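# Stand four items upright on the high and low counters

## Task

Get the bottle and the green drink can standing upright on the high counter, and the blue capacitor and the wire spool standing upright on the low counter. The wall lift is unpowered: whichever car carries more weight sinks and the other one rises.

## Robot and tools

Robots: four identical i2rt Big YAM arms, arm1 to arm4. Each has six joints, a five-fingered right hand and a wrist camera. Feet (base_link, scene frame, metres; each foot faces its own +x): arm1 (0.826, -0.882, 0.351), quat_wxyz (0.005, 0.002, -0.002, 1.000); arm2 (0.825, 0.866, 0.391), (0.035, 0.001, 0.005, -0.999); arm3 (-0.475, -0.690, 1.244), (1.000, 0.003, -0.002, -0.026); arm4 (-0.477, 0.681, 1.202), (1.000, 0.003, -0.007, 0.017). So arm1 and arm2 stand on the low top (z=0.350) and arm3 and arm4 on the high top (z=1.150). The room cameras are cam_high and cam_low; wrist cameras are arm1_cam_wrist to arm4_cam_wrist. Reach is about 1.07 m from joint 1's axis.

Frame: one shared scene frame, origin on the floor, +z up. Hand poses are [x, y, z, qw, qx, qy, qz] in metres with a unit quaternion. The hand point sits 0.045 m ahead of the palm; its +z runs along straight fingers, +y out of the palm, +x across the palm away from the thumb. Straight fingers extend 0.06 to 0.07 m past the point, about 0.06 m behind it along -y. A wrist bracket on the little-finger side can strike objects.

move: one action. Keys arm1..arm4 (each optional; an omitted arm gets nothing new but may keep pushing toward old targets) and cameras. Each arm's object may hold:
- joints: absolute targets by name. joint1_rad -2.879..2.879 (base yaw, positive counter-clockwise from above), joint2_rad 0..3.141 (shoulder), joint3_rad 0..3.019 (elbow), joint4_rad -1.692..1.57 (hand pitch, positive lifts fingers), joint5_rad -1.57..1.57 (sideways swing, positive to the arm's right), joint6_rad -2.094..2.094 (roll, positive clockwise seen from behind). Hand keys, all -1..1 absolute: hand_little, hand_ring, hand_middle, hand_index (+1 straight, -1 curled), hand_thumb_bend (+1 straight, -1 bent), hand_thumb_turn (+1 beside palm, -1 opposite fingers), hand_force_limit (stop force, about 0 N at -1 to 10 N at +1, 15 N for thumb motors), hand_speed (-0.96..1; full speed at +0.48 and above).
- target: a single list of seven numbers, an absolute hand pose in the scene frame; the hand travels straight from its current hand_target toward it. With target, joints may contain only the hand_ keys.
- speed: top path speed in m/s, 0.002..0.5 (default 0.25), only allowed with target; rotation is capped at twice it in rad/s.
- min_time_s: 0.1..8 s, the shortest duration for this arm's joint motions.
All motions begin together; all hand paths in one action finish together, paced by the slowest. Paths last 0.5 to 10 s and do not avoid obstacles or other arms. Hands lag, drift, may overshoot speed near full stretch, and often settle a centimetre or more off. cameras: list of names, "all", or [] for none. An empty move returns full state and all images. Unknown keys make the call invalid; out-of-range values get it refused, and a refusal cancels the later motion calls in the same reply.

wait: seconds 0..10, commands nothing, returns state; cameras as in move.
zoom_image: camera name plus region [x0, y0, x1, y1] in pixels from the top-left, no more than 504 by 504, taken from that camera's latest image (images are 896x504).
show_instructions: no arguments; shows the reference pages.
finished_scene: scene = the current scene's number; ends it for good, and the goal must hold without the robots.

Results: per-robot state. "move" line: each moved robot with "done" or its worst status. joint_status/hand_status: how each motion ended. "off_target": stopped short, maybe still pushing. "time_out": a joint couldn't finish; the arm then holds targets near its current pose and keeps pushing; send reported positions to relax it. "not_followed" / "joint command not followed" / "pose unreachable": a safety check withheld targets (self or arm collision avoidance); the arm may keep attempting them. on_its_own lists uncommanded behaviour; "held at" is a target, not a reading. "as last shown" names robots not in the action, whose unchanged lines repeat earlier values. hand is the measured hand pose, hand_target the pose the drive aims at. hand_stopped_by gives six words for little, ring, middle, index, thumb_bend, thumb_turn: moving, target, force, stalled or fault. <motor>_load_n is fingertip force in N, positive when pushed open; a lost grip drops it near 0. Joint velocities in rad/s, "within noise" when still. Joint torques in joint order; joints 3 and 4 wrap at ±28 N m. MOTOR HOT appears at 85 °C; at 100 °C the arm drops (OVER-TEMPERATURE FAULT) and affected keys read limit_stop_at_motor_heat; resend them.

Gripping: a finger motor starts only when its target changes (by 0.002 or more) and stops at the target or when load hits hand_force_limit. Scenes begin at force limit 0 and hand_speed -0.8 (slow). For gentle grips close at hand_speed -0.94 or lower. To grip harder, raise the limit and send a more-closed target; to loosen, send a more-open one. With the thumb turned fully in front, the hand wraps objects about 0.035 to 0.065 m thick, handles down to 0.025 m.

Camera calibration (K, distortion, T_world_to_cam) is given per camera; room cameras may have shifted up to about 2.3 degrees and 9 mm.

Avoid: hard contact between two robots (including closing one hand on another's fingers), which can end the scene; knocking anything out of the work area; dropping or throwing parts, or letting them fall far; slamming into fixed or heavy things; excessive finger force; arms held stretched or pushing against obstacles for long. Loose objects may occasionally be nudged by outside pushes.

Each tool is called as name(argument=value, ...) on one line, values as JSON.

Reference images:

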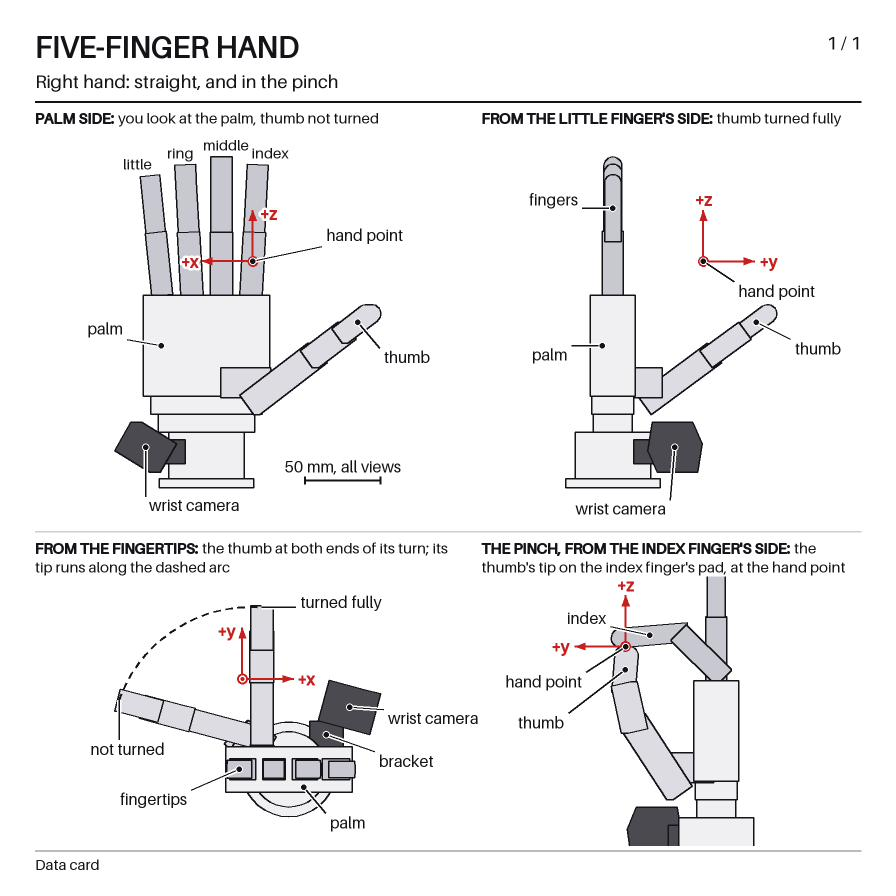

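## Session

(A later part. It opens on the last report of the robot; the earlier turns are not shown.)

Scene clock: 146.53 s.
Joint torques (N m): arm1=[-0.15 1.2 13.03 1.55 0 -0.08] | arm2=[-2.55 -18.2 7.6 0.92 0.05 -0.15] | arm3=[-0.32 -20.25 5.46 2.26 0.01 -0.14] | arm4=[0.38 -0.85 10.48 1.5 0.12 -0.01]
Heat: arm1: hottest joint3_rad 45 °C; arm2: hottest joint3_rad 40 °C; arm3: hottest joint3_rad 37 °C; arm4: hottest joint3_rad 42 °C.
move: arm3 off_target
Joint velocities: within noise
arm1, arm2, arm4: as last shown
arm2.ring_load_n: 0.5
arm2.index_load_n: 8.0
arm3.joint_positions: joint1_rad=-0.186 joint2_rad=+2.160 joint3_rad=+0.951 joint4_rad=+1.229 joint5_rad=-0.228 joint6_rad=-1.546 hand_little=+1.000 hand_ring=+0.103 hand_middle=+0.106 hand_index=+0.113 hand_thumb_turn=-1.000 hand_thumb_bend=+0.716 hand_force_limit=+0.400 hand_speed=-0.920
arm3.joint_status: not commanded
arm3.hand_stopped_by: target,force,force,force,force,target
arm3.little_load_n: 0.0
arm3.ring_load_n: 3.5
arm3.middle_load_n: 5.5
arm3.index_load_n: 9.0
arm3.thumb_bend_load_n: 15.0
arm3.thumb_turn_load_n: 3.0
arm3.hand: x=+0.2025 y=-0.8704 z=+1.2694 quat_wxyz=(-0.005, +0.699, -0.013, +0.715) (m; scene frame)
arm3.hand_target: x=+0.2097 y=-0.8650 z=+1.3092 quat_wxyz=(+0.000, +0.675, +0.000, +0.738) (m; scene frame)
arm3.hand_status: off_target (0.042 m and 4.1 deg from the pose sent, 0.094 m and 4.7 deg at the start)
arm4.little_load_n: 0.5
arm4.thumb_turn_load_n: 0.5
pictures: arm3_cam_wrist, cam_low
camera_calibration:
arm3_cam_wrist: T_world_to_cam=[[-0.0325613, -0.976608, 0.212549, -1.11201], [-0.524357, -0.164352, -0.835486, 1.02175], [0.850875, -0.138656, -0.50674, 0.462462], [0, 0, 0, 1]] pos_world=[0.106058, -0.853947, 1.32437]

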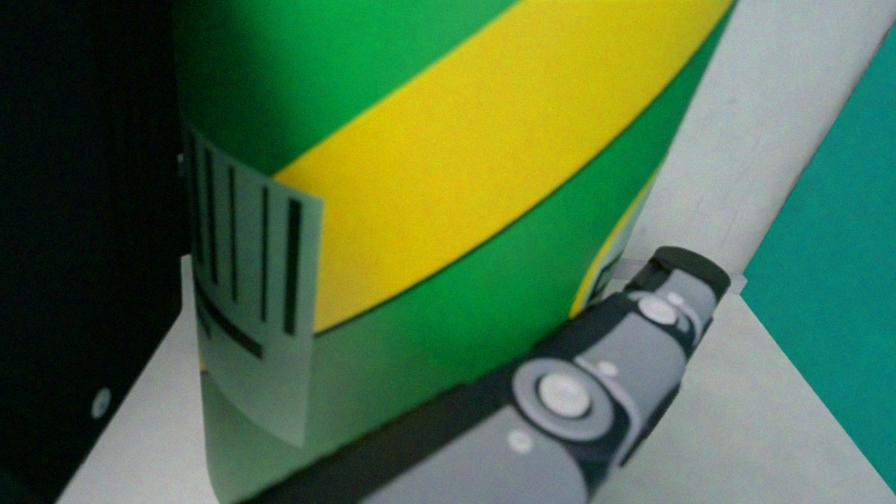

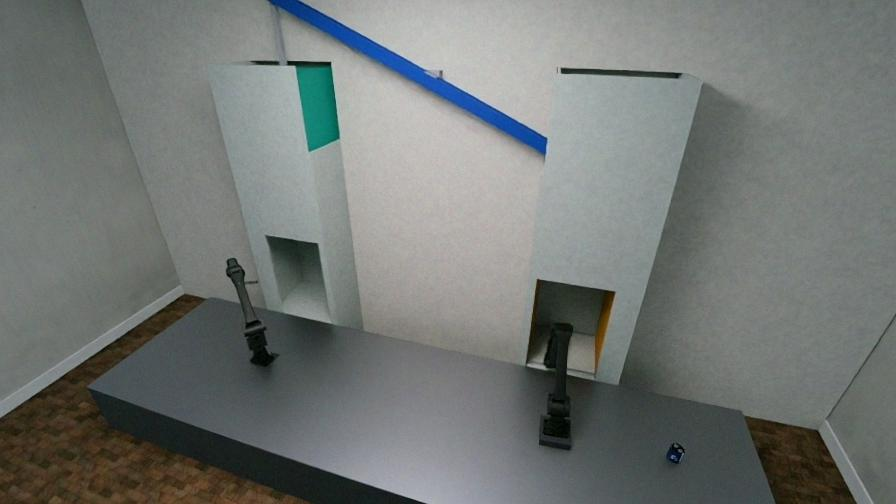

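move(arm3={"target": [-0.1, -0.81, 1.46, 0, 0.69, 0, 0.724], "speed": 0.13}, cameras=["arm3_cam_wrist", "cam_high", "cam_low"])

Scene clock: 151.50 s.
Joint torques (N m): arm1=[-0.26 1.08 13 1.57 0 -0.08] | arm2=[-2.61 -18.2 7.6 0.92 0.05 -0.16] | arm3=[-2.14 -3.08 11.07 2.17 -0.1 -0.21] | arm4=[0.15 -0.67 10.45 1.44 0.12 -0.03]
Heat: arm1: hottest joint3_rad 45 °C; arm2: hottest joint3_rad 40 °C; arm3: hottest joint3_rad 37 °C; arm4: hottest joint3_rad 43 °C.
move: arm3 off_target
Joint velocities: within noise
arm1: as last shown
arm2.joint_positions: joint1_rad=+0.060 joint2_rad=+2.179 joint3_rad=+0.965 joint4_rad=+1.236 joint5_rad=+0.126 joint6_rad=-1.559 hand_little=+1.000 hand_ring=+1.000 hand_middle=+0.054 hand_index=+0.063 hand_thumb_turn=-1.000 hand_thumb_bend=+0.707 hand_force_limit=+0.450 hand_speed=-0.920
arm2.joint_status: not commanded
arm2.hand_stopped_by: target,target,force,force,force,target
arm2.little_load_n: 0.0
arm2.ring_load_n: 0.0
arm2.middle_load_n: 7.0
arm2.index_load_n: 8.0
arm2.thumb_bend_load_n: 12.5
arm2.thumb_turn_load_n: 1.0
arm2.hand: x=+0.1322 y=+0.8609 z=+0.4085 quat_wxyz=(+0.714, +0.000, -0.700, +0.003) (m; scene frame)
arm2.hand_target: x=+0.1223 y=+0.8640 z=+0.4020 quat_wxyz=(+0.713, +0.000, -0.701, +0.000) (m; scene frame)
arm2.hand_status: not commanded
arm3.joint_positions: joint1_rad=-0.243 joint2_rad=+0.791 joint3_rad=+0.171 joint4_rad=+0.608 joint5_rad=-0.306 joint6_rad=-1.545 hand_little=+1.000 hand_ring=+0.103 hand_middle=+0.106 hand_index=+0.113 hand_thumb_turn=-1.000 hand_thumb_bend=+0.716 hand_force_limit=+0.400 hand_speed=-0.920
arm3.joint_status: not commanded
arm3.hand_stopped_by: target,force,force,force,force,target
arm3.little_load_n: 0.0
arm3.ring_load_n: 4.0
arm3.middle_load_n: 5.5
arm3.index_load_n: 9.0
arm3.thumb_bend_load_n: 15.0
arm3.thumb_turn_load_n: 3.5
arm3.hand: x=-0.1012 y=-0.8040 z=+1.4351 quat_wxyz=(-0.016, +0.709, -0.008, +0.705) (m; scene frame)
arm3.hand_target: x=-0.1002 y=-0.8098 z=+1.4598 quat_wxyz=(+0.000, +0.690, +0.000, +0.724) (m; scene frame)
arm3.hand_status: off_target (0.026 m and 3.7 deg from the pose sent, 0.363 m and 2.1 deg at the start)
arm4.joint_positions: joint1_rad=+1.001 joint2_rad=+0.808 joint3_rad=+0.292 joint4_rad=+0.406 joint5_rad=+1.047 joint6_rad=-1.554 hand_little=+1.000 hand_ring=+1.000 hand_middle=+1.000 hand_index=+1.000 hand_thumb_turn=-1.000 hand_thumb_bend=+1.000 hand_force_limit=+0.400 hand_speed=+0.300
arm4.joint_status: not commanded
arm4.hand_stopped_by: target,target,target,target,target,target
arm4.little_load_n: 0.0
arm4.ring_load_n: 0.0
arm4.middle_load_n: 0.0
arm4.index_load_n: 0.0
arm4.thumb_bend_load_n: 0.0
arm4.thumb_turn_load_n: 0.0
arm4.hand: x=-0.1780 y=+0.7993 z=+1.4245 quat_wxyz=(+0.030, +0.721, +0.021, +0.692) (m; scene frame)
arm4.hand_target: x=-0.1790 y=+0.8029 z=+1.4293 quat_wxyz=(+0.023, +0.719, +0.020, +0.694) (m; scene frame)
arm4.hand_status: not commanded
pictures: arm3_cam_wrist, cam_high, cam_low
camera_calibration:
arm3_cam_wrist: T_world_to_cam=[[-0.00557431, -0.978732, 0.205067, -1.08052], [-0.545788, -0.168854, -0.820734, 0.984841], [0.837905, -0.116498, -0.533239, 0.868661], [0, 0, 0, 1]] pos_world=[-0.196364, -0.790048, 1.49308]

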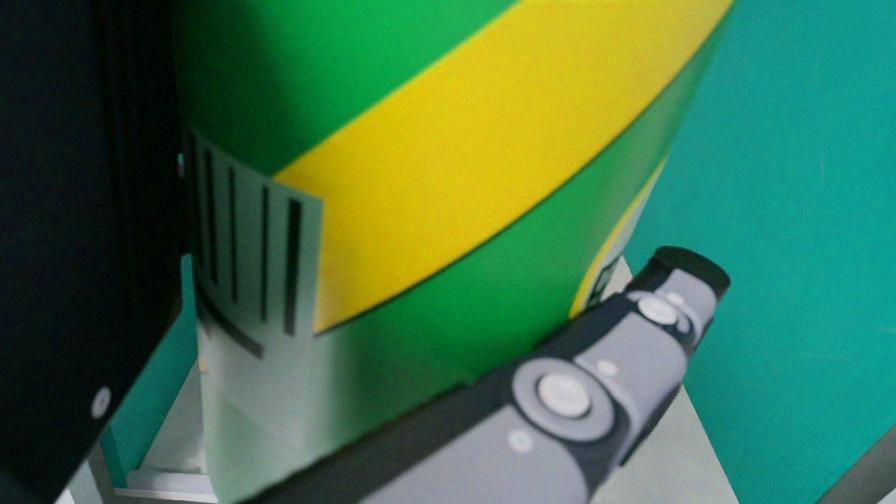

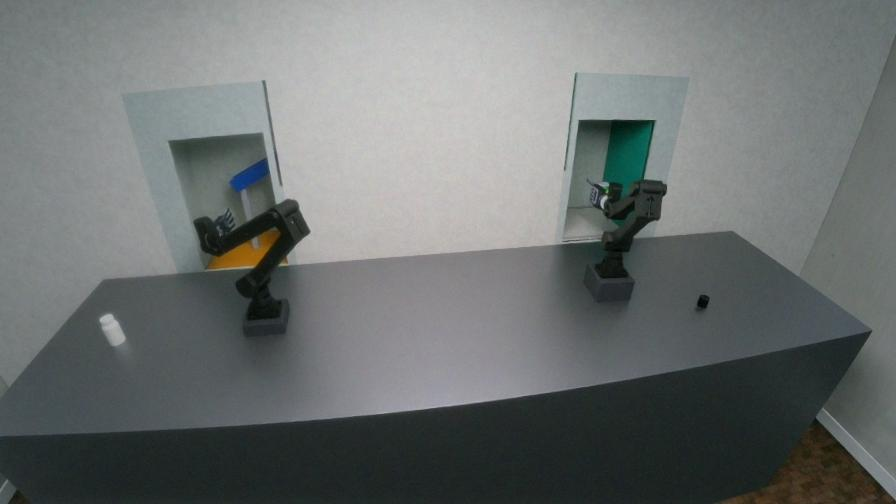

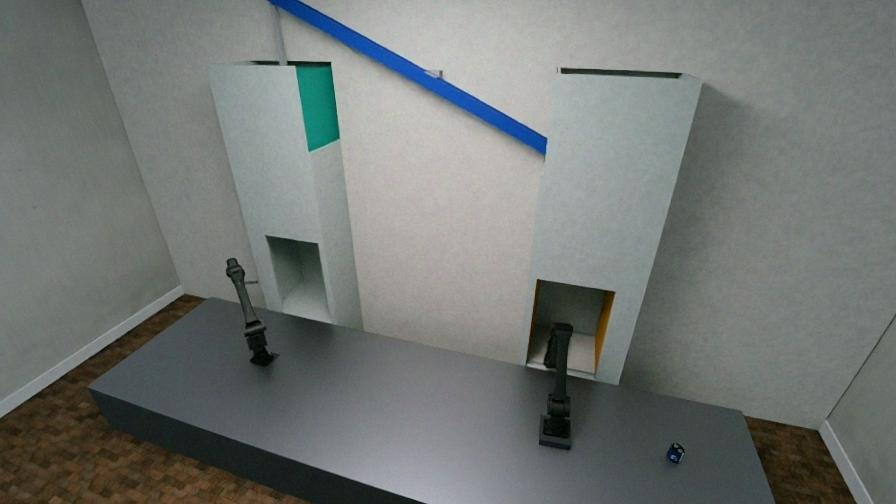

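move(arm3={"joints": {"joint1_rad": -0.887, "joint2_rad": 0.65, "joint3_rad": 0.3, "joint4_rad": 0.38, "joint5_rad": 1.15}, "min_time_s": 3.5}, cameras=["arm3_cam_wrist", "cam_high"])

Scene clock: 158.40 s.
Joint torques (N m): arm1=[-0.26 1.14 13.03 1.59 0.01 -0.08] | arm2=[-2.32 -18.2 7.6 0.96 0.03 -0.16] | arm3=[-2.02 -1.08 17.95 1.26 0.3 -0.22] | arm4=[0.09 -0.67 10.54 1.54 0.11 -0.01]
Heat: arm1: hottest joint3_rad 45 °C; arm2: hottest joint3_rad 40 °C; arm3: hottest joint3_rad 39 °C; arm4: hottest joint3_rad 43 °C.
move: arm3 time_out
Joint velocities: within noise
arm1, arm2, arm4: as last shown
arm3.joint_positions: joint1_rad=-0.875 joint2_rad=+0.666 joint3_rad=+0.207 joint4_rad=+0.378 joint5_rad=+1.146 joint6_rad=-1.545 hand_little=+1.000 hand_ring=+0.103 hand_middle=+0.106 hand_index=+0.113 hand_thumb_turn=-1.000 hand_thumb_bend=+0.716 hand_force_limit=+0.400 hand_speed=-0.920
arm3.joint_status: joint3_rad time_out (moved +0.036 of +0.129); the others done
arm3.hand_stopped_by: target,force,force,force,force,target
arm3.little_load_n: 0.0
arm3.ring_load_n: 4.0
arm3.middle_load_n: 5.5
arm3.index_load_n: 9.0
arm3.thumb_bend_load_n: 14.5
arm3.thumb_turn_load_n: 3.5
arm3.on_its_own: joint3_rad reads +0.207 and still pushes toward +0.300 since a time_out
arm3.hand: x=-0.5146 y=-0.9768 z=+1.4506 quat_wxyz=(+0.605, +0.381, -0.612, +0.338) (m; scene frame)
arm3.hand_target: x=-0.5100 y=-0.9883 z=+1.4967 quat_wxyz=(+0.607, +0.342, -0.616, +0.367) (m; scene frame)
arm3.hand_status: not commanded
arm4.thumb_turn_load_n: 0.5
pictures: arm3_cam_wrist, cam_high
camera_calibration:
arm3_cam_wrist: T_world_to_cam=[[-0.836947, 0.468265, 0.28328, -0.38301], [0.0769043, 0.613102, -0.786251, 1.77705], [-0.541854, -0.636265, -0.549146, 0.00842528], [0, 0, 0, 1]] pos_world=[-0.452657, -0.904805, 1.51034]

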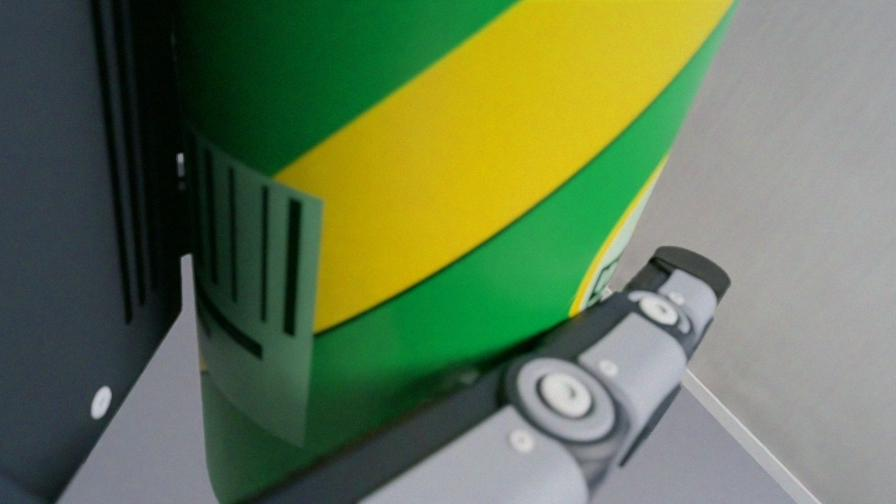

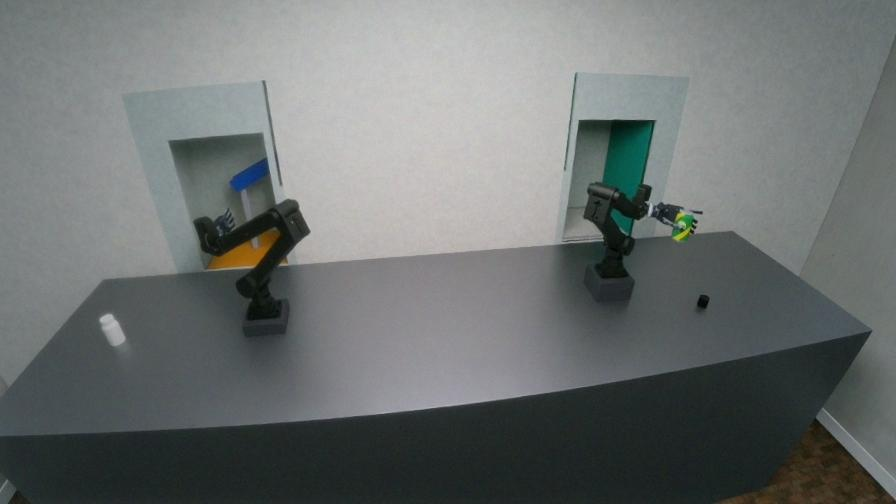

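move(arm2={"target": [0.122, 0.864, 0.49, 0.748, 0, -0.6635, 0], "speed": 0.15}, arm3={"target": [-0.354, -1.233, 1.33, 0.6295, 0.3444, -0.5928, 0.3657], "speed": 0.15}, cameras=["arm2_cam_wrist", "arm3_cam_wrist", "cam_high", "cam_low"])

Scene clock: 162.00 s.
Joint torques (N m): arm1=[-0.26 1.2 12.97 1.59 0.01 -0.07] | arm2=[-2.61 -26.99 6.41 1.84 0.1 -0.33] | arm3=[-2.26 -14.97 9.24 2.33 -0.06 -0.34] | arm4=[0.15 -0.67 10.5 1.5 0.11 -0.04]
Heat: arm1: hottest joint3_rad 46 °C; arm2: hottest joint3_rad 39 °C; arm3: hottest joint3_rad 39 °C; arm4: hottest joint3_rad 43 °C.
move: arm2 off_target; arm3 off_target
Joint velocities: within noise
arm1, arm4: as last shown
arm1.ring_load_n: 0.5
arm2.joint_positions: joint1_rad=+0.060 joint2_rad=+2.123 joint3_rad=+0.948 joint4_rad=+1.195 joint5_rad=+0.125 joint6_rad=-1.558 hand_little=+1.000 hand_ring=+1.000 hand_middle=+0.054 hand_index=+0.063 hand_thumb_turn=-1.000 hand_thumb_bend=+0.707 hand_force_limit=+0.450 hand_speed=-0.920
arm2.joint_status: not commanded
arm2.hand_stopped_by: target,target,force,force,force,target
arm2.little_load_n: 0.0
arm2.ring_load_n: 0.0
arm2.middle_load_n: 6.5
arm2.index_load_n: 8.5
arm2.thumb_bend_load_n: 12.5
arm2.thumb_turn_load_n: 3.0
arm2.hand: x=+0.1339 y=+0.8607 z=+0.4282 quat_wxyz=(+0.713, +0.000, -0.701, +0.004) (m; scene frame)
arm2.hand_target: x=+0.1235 y=+0.8642 z=+0.4887 quat_wxyz=(+0.748, +0.000, -0.663, +0.000) (m; scene frame)
arm2.hand_status: off_target (0.063 m and 5.8 deg from the pose sent, 0.082 m and 5.7 deg at the start)
arm3.joint_positions: joint1_rad=-0.911 joint2_rad=+2.031 joint3_rad=+0.838 joint4_rad=+1.256 joint5_rad=+1.109 joint6_rad=-1.679 hand_little=+1.000 hand_ring=+0.103 hand_middle=+0.106 hand_index=+0.113 hand_thumb_turn=-1.000 hand_thumb_bend=+0.716 hand_force_limit=+0.400 hand_speed=-0.920
arm3.joint_status: not commanded
arm3.hand_stopped_by: target,force,force,force,force,target
arm3.little_load_n: 0.0
arm3.ring_load_n: 3.5
arm3.middle_load_n: 5.5
arm3.index_load_n: 9.0
arm3.thumb_bend_load_n: 15.0
arm3.thumb_turn_load_n: 3.5
arm3.hand: x=-0.3583 y=-1.2145 z=+1.3091 quat_wxyz=(+0.624, +0.371, -0.593, +0.348) (m; scene frame)
arm3.hand_target: x=-0.3545 y=-1.2316 z=+1.3304 quat_wxyz=(+0.629, +0.345, -0.593, +0.366) (m; scene frame)
arm3.hand_status: off_target (0.028 m and 3.6 deg from the pose sent, 0.325 m and 6.4 deg at the start)
pictures: arm2_cam_wrist, arm3_cam_wrist, cam_high, cam_low
camera_calibration:
arm2_cam_wrist: T_world_to_cam=[[-0.082295, 0.96665, 0.242519, -0.916574], [0.43862, 0.25364, -0.862136, 0.0969729], [-0.894897, 0.0354244, -0.444865, 0.392405], [0, 0, 0, 1]] pos_world=[0.233198, 0.847509, 0.480458]
arm3_cam_wrist: T_world_to_cam=[[-0.828275, 0.482376, 0.285086, -0.0829049], [0.0503245, 0.570776, -0.819562, 1.78218], [-0.558057, -0.664476, -0.497035, -0.244085], [0, 0, 0, 1]] pos_world=[-0.294569, -1.13942, 1.36293]

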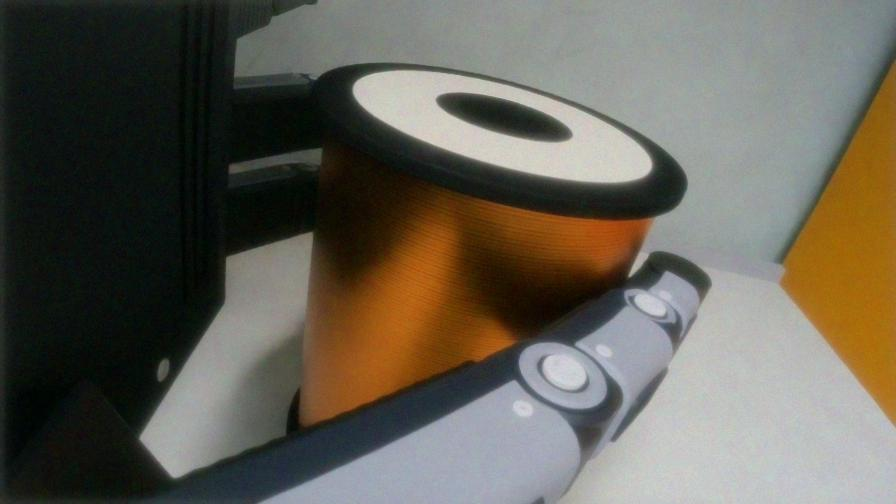

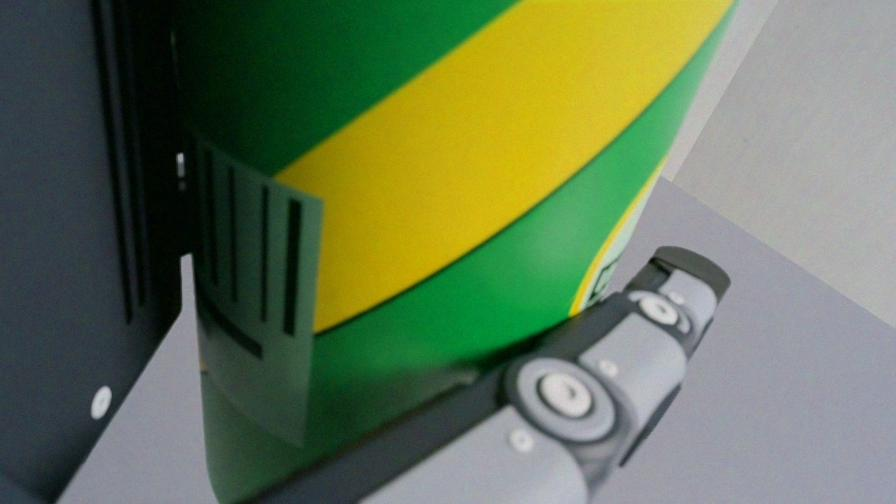

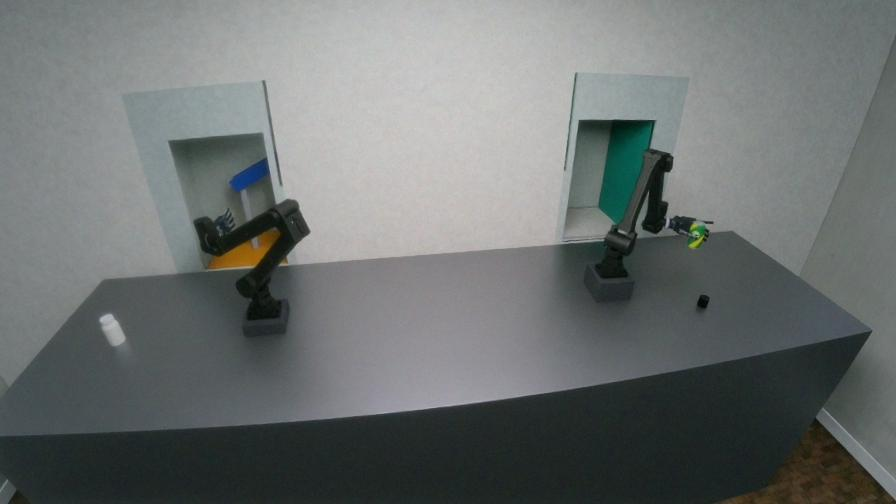

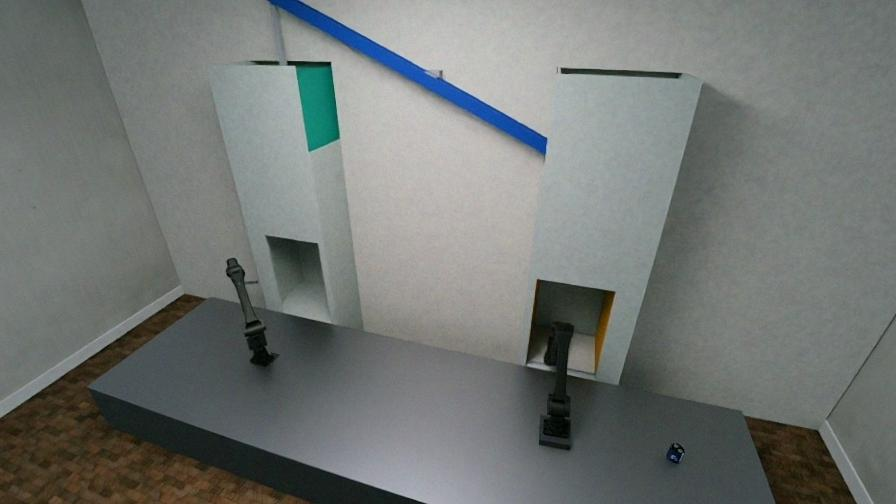

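move(arm2={"target": [0.42, 0.875, 0.62, 0.748, 0, -0.6635, 0], "speed": 0.2}, arm3={"target": [-0.354, -1.233, 1.25, 0.6295, 0.3444, -0.5928, 0.3657], "speed": 0.2}, cameras=["arm2_cam_wrist", "arm3_cam_wrist", "cam_high", "cam_low"])

Scene clock: 165.20 s.
Joint torques (N m): arm1=[-0.26 1.2 13 1.58 0 -0.08] | arm2=[-1.32 -7.77 10.5 1.76 0.31 -0.47] | arm3=[-2.02 -16.03 6.9 2.17 -0.12 -0.32] | arm4=[0.26 -0.85 10.56 1.47 0.11 -0.04]
Heat: arm1: hottest joint3_rad 46 °C; arm2: hottest joint3_rad 40 °C; arm3: hottest joint3_rad 39 °C; arm4: hottest joint3_rad 43 °C.
move: arm2 off_target; arm3 off_target
Joint velocities: within noise
arm1, arm4: as last shown
arm1.ring_load_n: 0.0
arm2.joint_positions: joint1_rad=+0.158 joint2_rad=+0.963 joint3_rad=+0.193 joint4_rad=+0.812 joint5_rad=+0.232 joint6_rad=-1.558 hand_little=+1.000 hand_ring=+1.000 hand_middle=+0.054 hand_index=+0.063 hand_thumb_turn=-1.000 hand_thumb_bend=+0.707 hand_force_limit=+0.450 hand_speed=-0.920
arm2.joint_status: not commanded
arm2.hand_stopped_by: target,target,force,force,force,target
arm2.little_load_n: 0.0
arm2.ring_load_n: 0.0
arm2.middle_load_n: 7.0
arm2.index_load_n: 8.0
arm2.thumb_bend_load_n: 12.5
arm2.thumb_turn_load_n: 3.0
arm2.hand: x=+0.4248 y=+0.8781 z=+0.5839 quat_wxyz=(+0.721, -0.006, -0.693, +0.003) (m; scene frame)
arm2.hand_target: x=+0.4206 y=+0.8754 z=+0.6194 quat_wxyz=(+0.748, -0.001, -0.663, +0.000) (m; scene frame)
arm2.hand_status: off_target (0.037 m and 4.6 deg from the pose sent, 0.345 m and 5.8 deg at the start)
arm3.joint_positions: joint1_rad=-0.912 joint2_rad=+2.253 joint3_rad=+0.896 joint4_rad=+1.430 joint5_rad=+1.109 joint6_rad=-1.680 hand_little=+1.000 hand_ring=+0.103 hand_middle=+0.106 hand_index=+0.113 hand_thumb_turn=-1.000 hand_thumb_bend=+0.716 hand_force_limit=+0.400 hand_speed=-0.920
arm3.joint_status: not commanded
arm3.hand_stopped_by: target,force,force,force,force,target
arm3.little_load_n: 0.0
arm3.ring_load_n: 3.5
arm3.middle_load_n: 5.0
arm3.index_load_n: 9.0
arm3.thumb_bend_load_n: 15.0
arm3.thumb_turn_load_n: 3.5
arm3.hand: x=-0.3568 y=-1.2164 z=+1.2335 quat_wxyz=(+0.624, +0.367, -0.593, +0.351) (m; scene frame)
arm3.hand_target: x=-0.3544 y=-1.2321 z=+1.2503 quat_wxyz=(+0.629, +0.345, -0.593, +0.365) (m; scene frame)
arm3.hand_status: off_target (0.024 m and 3.2 deg from the pose sent, 0.062 m and 3.6 deg at the start)
pictures: arm2_cam_wrist, arm3_cam_wrist, cam_high, cam_low
camera_calibration:
arm2_cam_wrist: T_world_to_cam=[[-0.0683144, 0.969083, 0.23709, -0.952141], [0.421819, 0.243415, -0.873394, 0.121886], [-0.904103, 0.0403439, -0.425407, 0.709593], [0, 0, 0, 1]] pos_world=[0.525086, 0.864407, 0.634063]
arm3_cam_wrist: T_world_to_cam=[[-0.829135, 0.485091, 0.27789, -0.0473376], [0.0544977, 0.564843, -0.823397, 1.7203], [-0.556387, -0.667562, -0.494767, -0.288047], [0, 0, 0, 1]] pos_world=[-0.293267, -1.14103, 1.28713]

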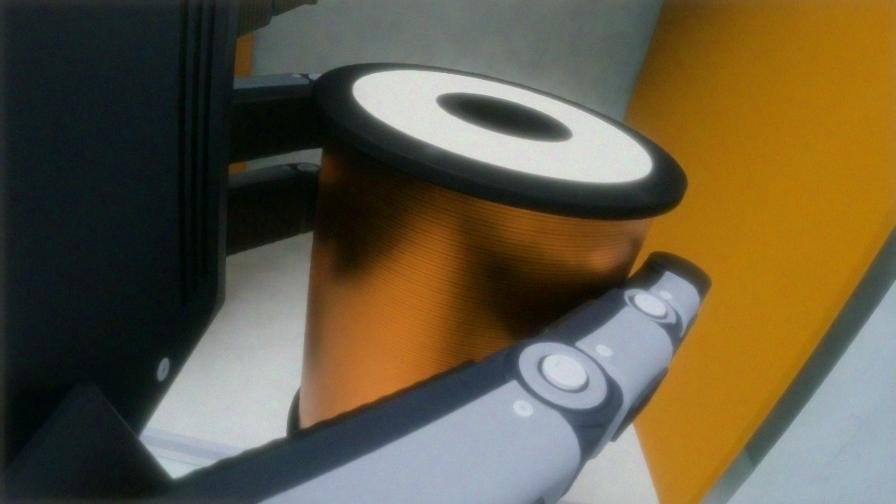

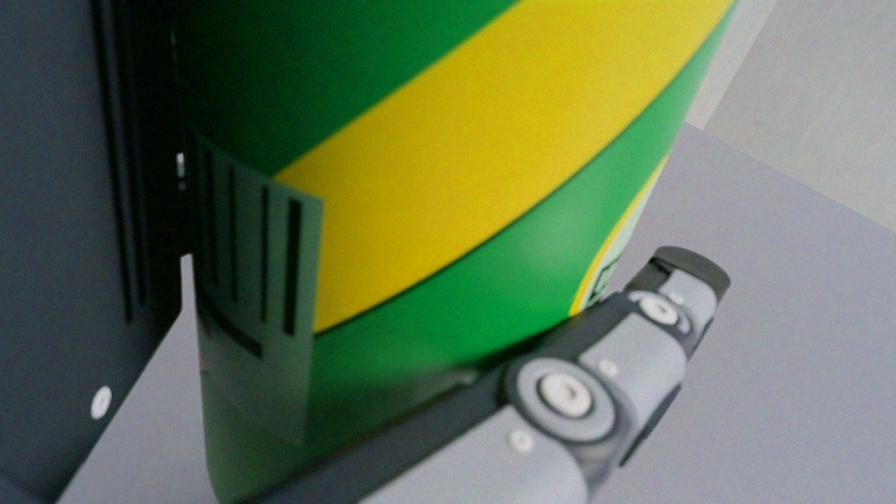

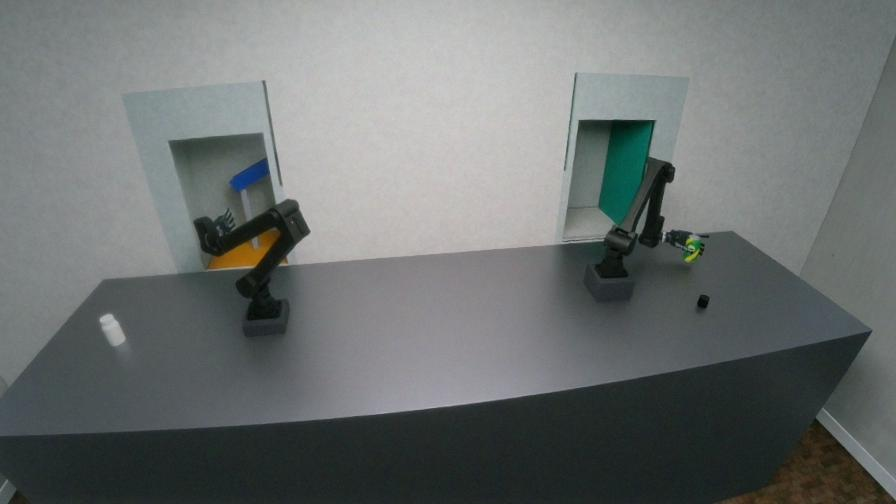

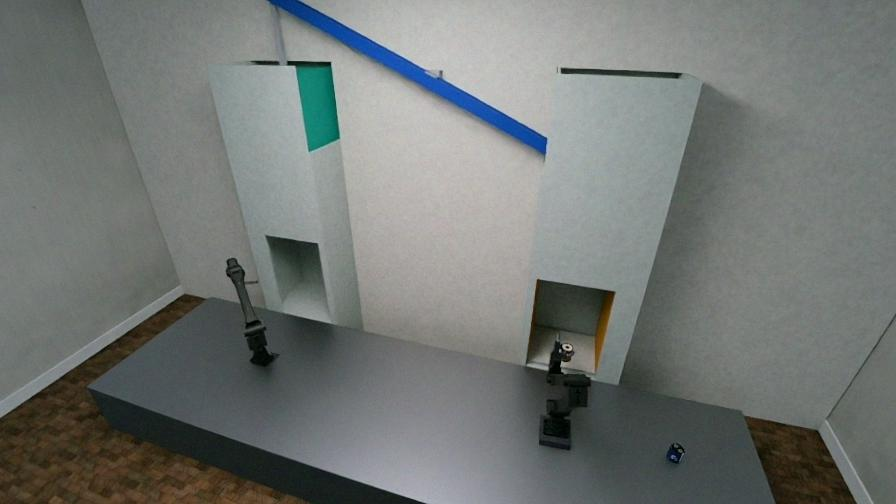

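move(arm2={"target": [0.53, 0.755, 0.62, 0.74, 0, -0.6725, 0], "speed": 0.15}, arm3={"target": [-0.354, -1.233, 1.225, 0.6295, 0.3444, -0.5928, 0.3657], "speed": 0.15}, cameras=["arm3_cam_wrist"])

move(arm2={"joints": {"joint1_rad": 2.08}, "min_time_s": 2.5}, arm3={"target": [-0.354, -1.233, 1.215, 0.6295, 0.3444, -0.5928, 0.3657], "speed": 0.05}, cameras=["arm3_cam_wrist", "cam_low"])

Scene clock: 168.77 s.
Joint torques (N m): arm1=[-0.09 1.08 13 1.57 0.01 -0.07] | arm2=[-1.26 -1.49 11.78 2.35 0.17 -0.55] | arm3=[-2.2 -16.09 6.13 2.21 -0.15 -0.31] | arm4=[0.44 -0.62 10.48 1.35 0.11 -0.02]
Heat: arm1: hottest joint3_rad 46 °C; arm2: hottest joint3_rad 41 °C; arm3: hottest joint3_rad 39 °C; arm4: hottest joint3_rad 43 °C.
move: arm2 off_target; arm3 off_target
Joint velocities: within noise
arm1, arm4: as last shown
arm2.joint_positions: joint1_rad=+0.970 joint2_rad=+0.816 joint3_rad=+0.148 joint4_rad=+0.774 joint5_rad=+1.040 joint6_rad=-1.680 hand_little=+1.000 hand_ring=+1.000 hand_middle=+0.054 hand_index=+0.063 hand_thumb_turn=-1.000 hand_thumb_bend=+0.707 hand_force_limit=+0.450 hand_speed=-0.920
arm2.joint_status: not commanded
arm2.hand_stopped_by: target,target,force,force,force,target
arm2.little_load_n: 0.0
arm2.ring_load_n: 0.0
arm2.middle_load_n: 7.0
arm2.index_load_n: 8.0
arm2.thumb_bend_load_n: 12.5
arm2.thumb_turn_load_n: 3.5
arm2.hand: x=+0.5346 y=+0.7658 z=+0.5945 quat_wxyz=(+0.725, +0.009, -0.688, -0.010) (m; scene frame)
arm2.hand_target: x=+0.5304 y=+0.7558 z=+0.6193 quat_wxyz=(+0.739, +0.000, -0.674, +0.001) (m; scene frame)
arm2.hand_status: off_target (0.028 m and 2.9 deg from the pose sent, 0.166 m and 3.3 deg at the start)
arm3.joint_positions: joint1_rad=-0.912 joint2_rad=+2.320 joint3_rad=+0.926 joint4_rad=+1.476 joint5_rad=+1.109 joint6_rad=-1.681 hand_little=+1.000 hand_ring=+0.103 hand_middle=+0.106 hand_index=+0.113 hand_thumb_turn=-1.000 hand_thumb_bend=+0.716 hand_force_limit=+0.400 hand_speed=-0.920
arm3.joint_status: not commanded
arm3.hand_stopped_by: target,force,force,force,force,target
arm3.little_load_n: 0.0
arm3.ring_load_n: 4.0
arm3.middle_load_n: 5.0
arm3.index_load_n: 9.0
arm3.thumb_bend_load_n: 15.0
arm3.thumb_turn_load_n: 3.5
arm3.hand: x=-0.3556 y=-1.2183 z=+1.2115 quat_wxyz=(+0.624, +0.364, -0.594, +0.354) (m; scene frame)
arm3.hand_target: x=-0.3543 y=-1.2323 z=+1.2253 quat_wxyz=(+0.629, +0.345, -0.593, +0.365) (m; scene frame)
arm3.hand_status: off_target (0.020 m and 2.8 deg from the pose sent, 0.019 m and 3.2 deg at the start)
arm4.thumb_turn_load_n: 0.0
pictures: arm3_cam_wrist
camera_calibration:
arm3_cam_wrist: T_world_to_cam=[[-0.829973, 0.487169, 0.271681, -0.0295158], [0.0579851, 0.559769, -0.826617, 1.70203], [-0.554781, -0.670317, -0.492842, -0.304582], [0, 0, 0, 1]] pos_world=[-0.292166, -1.14253, 1.26483]

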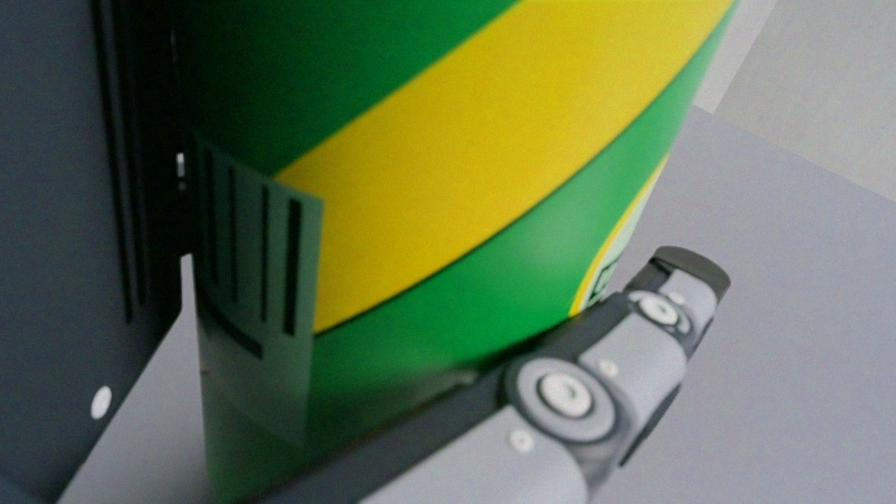

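Scene clock: 171.73 s.
Joint torques (N m): arm1=[-0.15 1.2 13.03 1.55 0.02 -0.07] | arm2=[-1.32 -1.55 11.79 2.25 0.07 -0.56] | arm3=[-2.14 -15.15 5.83 1.88 -0.2 -0.17] | arm4=[0.03 -0.56 10.55 1.5 0.1 -0.04]
Heat: arm1: hottest joint3_rad 46 °C; arm2: hottest joint3_rad 42 °C; arm3: hottest joint3_rad 39 °C; arm4: hottest joint3_rad 43 °C.
move: arm2 done; arm3 off_target
Joint velocities: within noise
arm1, arm4: as last shown
arm1.thumb_bend_load_n: -0.5
arm2.joint_positions: joint1_rad=+2.073 joint2_rad=+0.817 joint3_rad=+0.148 joint4_rad=+0.775 joint5_rad=+1.042 joint6_rad=-1.682 hand_little=+1.000 hand_ring=+1.000 hand_middle=+0.054 hand_index=+0.063 hand_thumb_turn=-1.000 hand_thumb_bend=+0.707 hand_force_limit=+0.450 hand_speed=-0.920
arm2.joint_status: all done
arm2.hand_stopped_by: target,target,force,force,force,target
arm2.little_load_n: 0.0
arm2.ring_load_n: 0.0
arm2.middle_load_n: 7.0
arm2.index_load_n: 8.5
arm2.thumb_bend_load_n: 12.0
arm2.thumb_turn_load_n: 3.0
arm2.hand: x=+0.7812 y=+0.5617 z=+0.5929 quat_wxyz=(+0.621, +0.367, -0.585, +0.370) (m; scene frame)
arm2.hand_target: x=+0.7881 y=+0.5532 z=+0.6177 quat_wxyz=(+0.626, +0.352, -0.578, +0.388) (m; scene frame)
arm2.hand_status: not commanded
arm3.joint_positions: joint1_rad=-0.913 joint2_rad=+2.334 joint3_rad=+0.941 joint4_rad=+1.500 joint5_rad=+1.109 joint6_rad=-1.692 hand_little=+1.000 hand_ring=+0.103 hand_middle=+0.106 hand_index=+0.113 hand_thumb_turn=-1.000 hand_thumb_bend=+0.716 hand_force_limit=+0.400 hand_speed=-0.920
arm3.joint_status: not commanded
arm3.hand_stopped_by: target,force,force,force,force,target
arm3.little_load_n: 0.0
arm3.ring_load_n: 4.5
arm3.middle_load_n: 5.0
arm3.index_load_n: 8.0
arm3.thumb_bend_load_n: 15.5
arm3.thumb_turn_load_n: 2.0
arm3.hand: x=-0.3540 y=-1.2215 z=+1.2107 quat_wxyz=(+0.626, +0.358, -0.593, +0.359) (m; scene frame)
arm3.hand_target: x=-0.3541 y=-1.2326 z=+1.2152 quat_wxyz=(+0.629, +0.345, -0.593, +0.366) (m; scene frame)
arm3.hand_status: off_target (0.012 m and 1.9 deg from the pose sent, 0.015 m and 2.7 deg at the start)
pictures: arm3_cam_wrist, cam_low
camera_calibration:
arm3_cam_wrist: T_world_to_cam=[[-0.830539, 0.492381, 0.260319, -0.00645835], [0.0624531, 0.546776, -0.834947, 1.69897], [-0.553448, -0.677198, -0.484869, -0.323779], [0, 0, 0, 1]] pos_world=[-0.290664, -1.14504, 1.26324]

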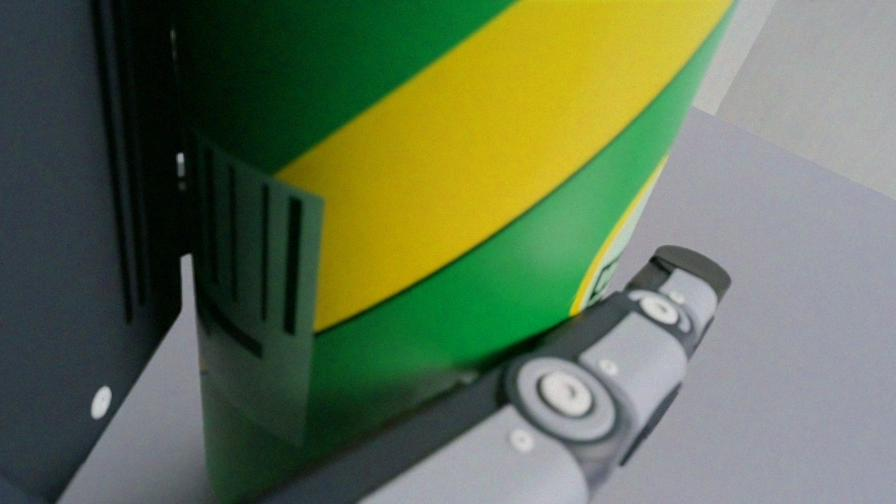

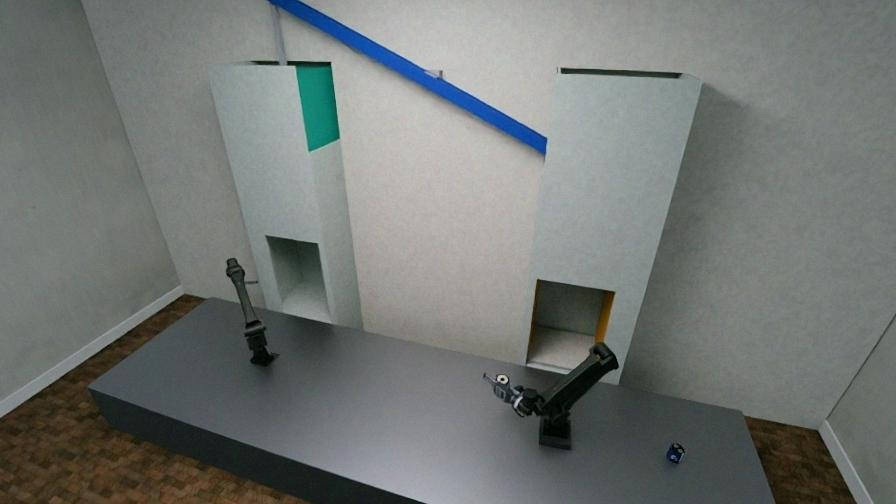

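move(arm2={"target": [0.894, 0.37, 0.5, 0.6268, 0.3552, -0.5964, 0.3542], "speed": 0.15}, arm3={"target": [-0.354, -1.233, 1.207, 0.6114, 0.3552, -0.6114, 0.3552], "speed": 0.05}, cameras=["arm3_cam_wrist", "arm2_cam_wrist", "cam_low"])

Scene clock: 174.57 s.
Joint torques (N m): arm1=[-0.15 0.97 13.03 1.58 0.01 -0.07] | arm2=[-1.96 -15.38 8.68 2.26 0.42 -0.53] | arm3=[-1.55 -15.74 4.97 0.68 -0.29 0.22] | arm4=[0.09 -0.79 10.56 1.54 0.12 -0.01]
Heat: arm1: hottest joint3_rad 46 °C; arm2: hottest joint3_rad 42 °C; arm3: hottest joint3_rad 38 °C; arm4: hottest joint3_rad 43 °C.
move: arm2 off_target; arm3 done
Joint velocities: within noise
arm1.joint_positions: joint1_rad=+0.892 joint2_rad=+0.641 joint3_rad=+1.147 joint4_rad=-1.393 joint5_rad=+0.000 joint6_rad=-1.563 hand_little=+1.000 hand_ring=+1.000 hand_middle=+1.000 hand_index=+1.000 hand_thumb_turn=-1.000 hand_thumb_bend=+1.000 hand_force_limit=+0.100 hand_speed=-0.600
arm1.joint_status: not commanded
arm1.hand_stopped_by: target,target,target,target,target,target
arm1.little_load_n: 0.0
arm1.ring_load_n: 0.0
arm1.middle_load_n: 0.0
arm1.index_load_n: 0.0
arm1.thumb_bend_load_n: 0.0
arm1.thumb_turn_load_n: 0.0
arm1.hand: x=+0.6295 y=-1.0284 z=+0.7198 quat_wxyz=(-0.303, -0.399, +0.853, -0.142) (m; scene frame)
arm1.hand_target: x=+0.6297 y=-1.0309 z=+0.7438 quat_wxyz=(-0.322, -0.403, +0.843, -0.150) (m; scene frame)
arm1.hand_status: not commanded
arm2.joint_positions: joint1_rad=+2.063 joint2_rad=+1.845 joint3_rad=+0.634 joint4_rad=+1.207 joint5_rad=+1.068 joint6_rad=-1.632 hand_little=+1.000 hand_ring=+1.000 hand_middle=+0.054 hand_index=+0.063 hand_thumb_turn=-1.000 hand_thumb_bend=+0.707 hand_force_limit=+0.450 hand_speed=-0.920
arm2.joint_status: not commanded
arm2.hand_stopped_by: target,target,force,force,force,target
arm2.little_load_n: 0.0
arm2.ring_load_n: 0.0
arm2.middle_load_n: 7.0
arm2.index_load_n: 8.5
arm2.thumb_bend_load_n: 12.0
arm2.thumb_turn_load_n: 3.0
arm2.hand: x=+0.8878 y=+0.3884 z=+0.4783 quat_wxyz=(+0.618, +0.381, -0.600, +0.336) (m; scene frame)
arm2.hand_target: x=+0.8934 y=+0.3715 z=+0.5002 quat_wxyz=(+0.626, +0.355, -0.597, +0.354) (m; scene frame)
arm2.hand_status: off_target (0.029 m and 3.8 deg from the pose sent, 0.241 m and 2.7 deg at the start)
arm3.joint_positions: joint1_rad=-0.922 joint2_rad=+2.305 joint3_rad=+0.941 joint4_rad=+1.377 joint5_rad=+1.115 joint6_rad=-1.610 hand_little=+1.000 hand_ring=+0.103 hand_middle=+0.106 hand_index=+0.113 hand_thumb_turn=-1.000 hand_thumb_bend=+0.716 hand_force_limit=+0.400 hand_speed=-0.920
arm3.joint_status: not commanded
arm3.hand_stopped_by: target,force,force,force,force,target
arm3.little_load_n: 0.0
arm3.ring_load_n: 5.0
arm3.middle_load_n: 3.0
arm3.index_load_n: 4.0
arm3.thumb_bend_load_n: 10.5
arm3.thumb_turn_load_n: 2.5
arm3.hand: x=-0.3562 y=-1.2251 z=+1.2070 quat_wxyz=(+0.616, +0.363, -0.607, +0.347) (m; scene frame)
arm3.hand_target: x=-0.3539 y=-1.2328 z=+1.2072 quat_wxyz=(+0.612, +0.355, -0.611, +0.355) (m; scene frame)
arm3.hand_status: done (0.008 m and 1.4 deg from the pose sent, 0.012 m and 2.8 deg at the start)
arm4: as last shown
arm4.little_load_n: -0.5
pictures: arm2_cam_wrist, arm3_cam_wrist, cam_low
camera_calibration:
arm2_cam_wrist: T_world_to_cam=[[-0.869329, 0.384839, 0.310108, 0.48225], [-0.0488236, 0.557512, -0.828732, 0.228016], [-0.491817, -0.735581, -0.465872, 1.05769], [0, 0, 0, 1]] pos_world=[0.950558, 0.465309, 0.532164]
arm3_cam_wrist: T_world_to_cam=[[-0.829626, 0.492922, 0.2622, -0.00688871], [0.0853414, 0.576063, -0.812938, 1.71535], [-0.551758, -0.652058, -0.519983, -0.255463], [0, 0, 0, 1]] pos_world=[-0.293059, -1.15133, 1.26344]

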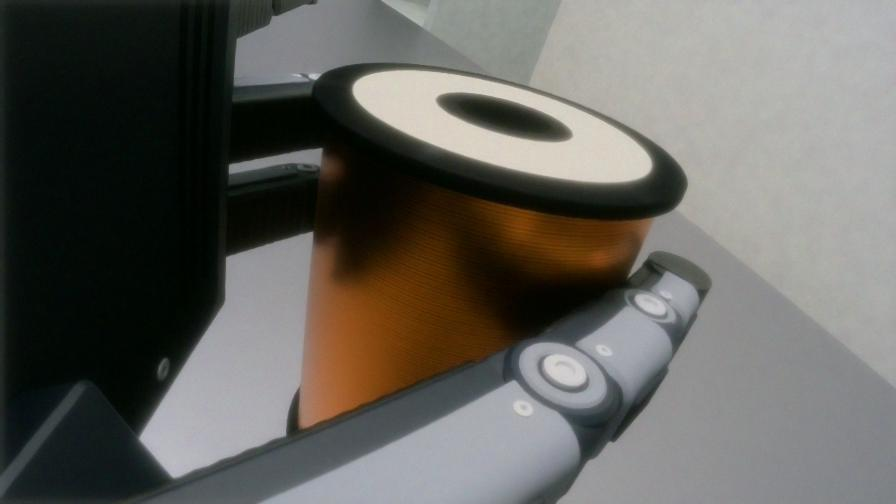

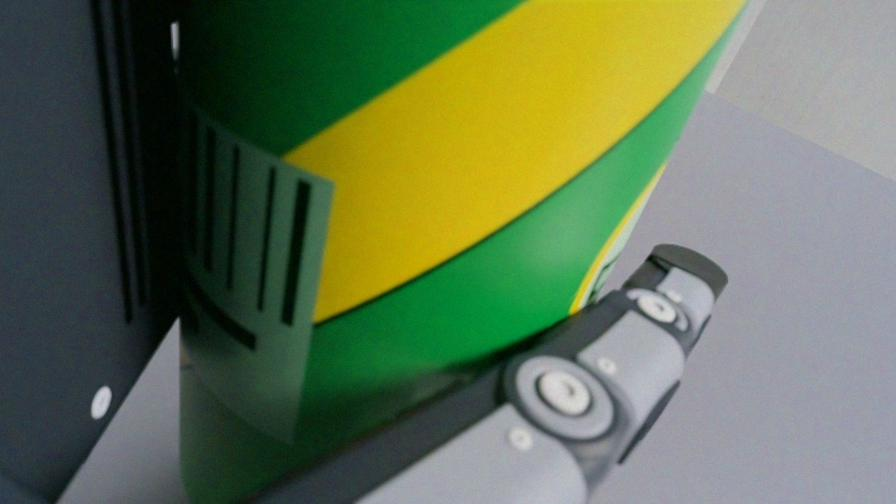

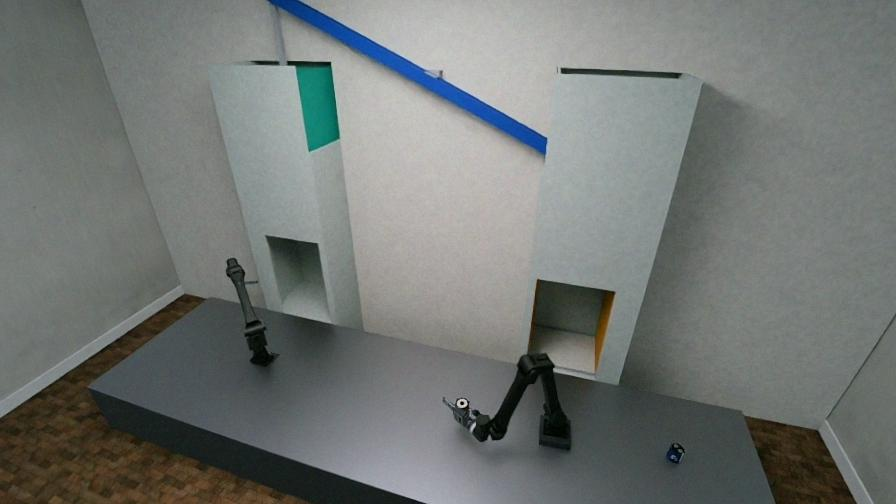

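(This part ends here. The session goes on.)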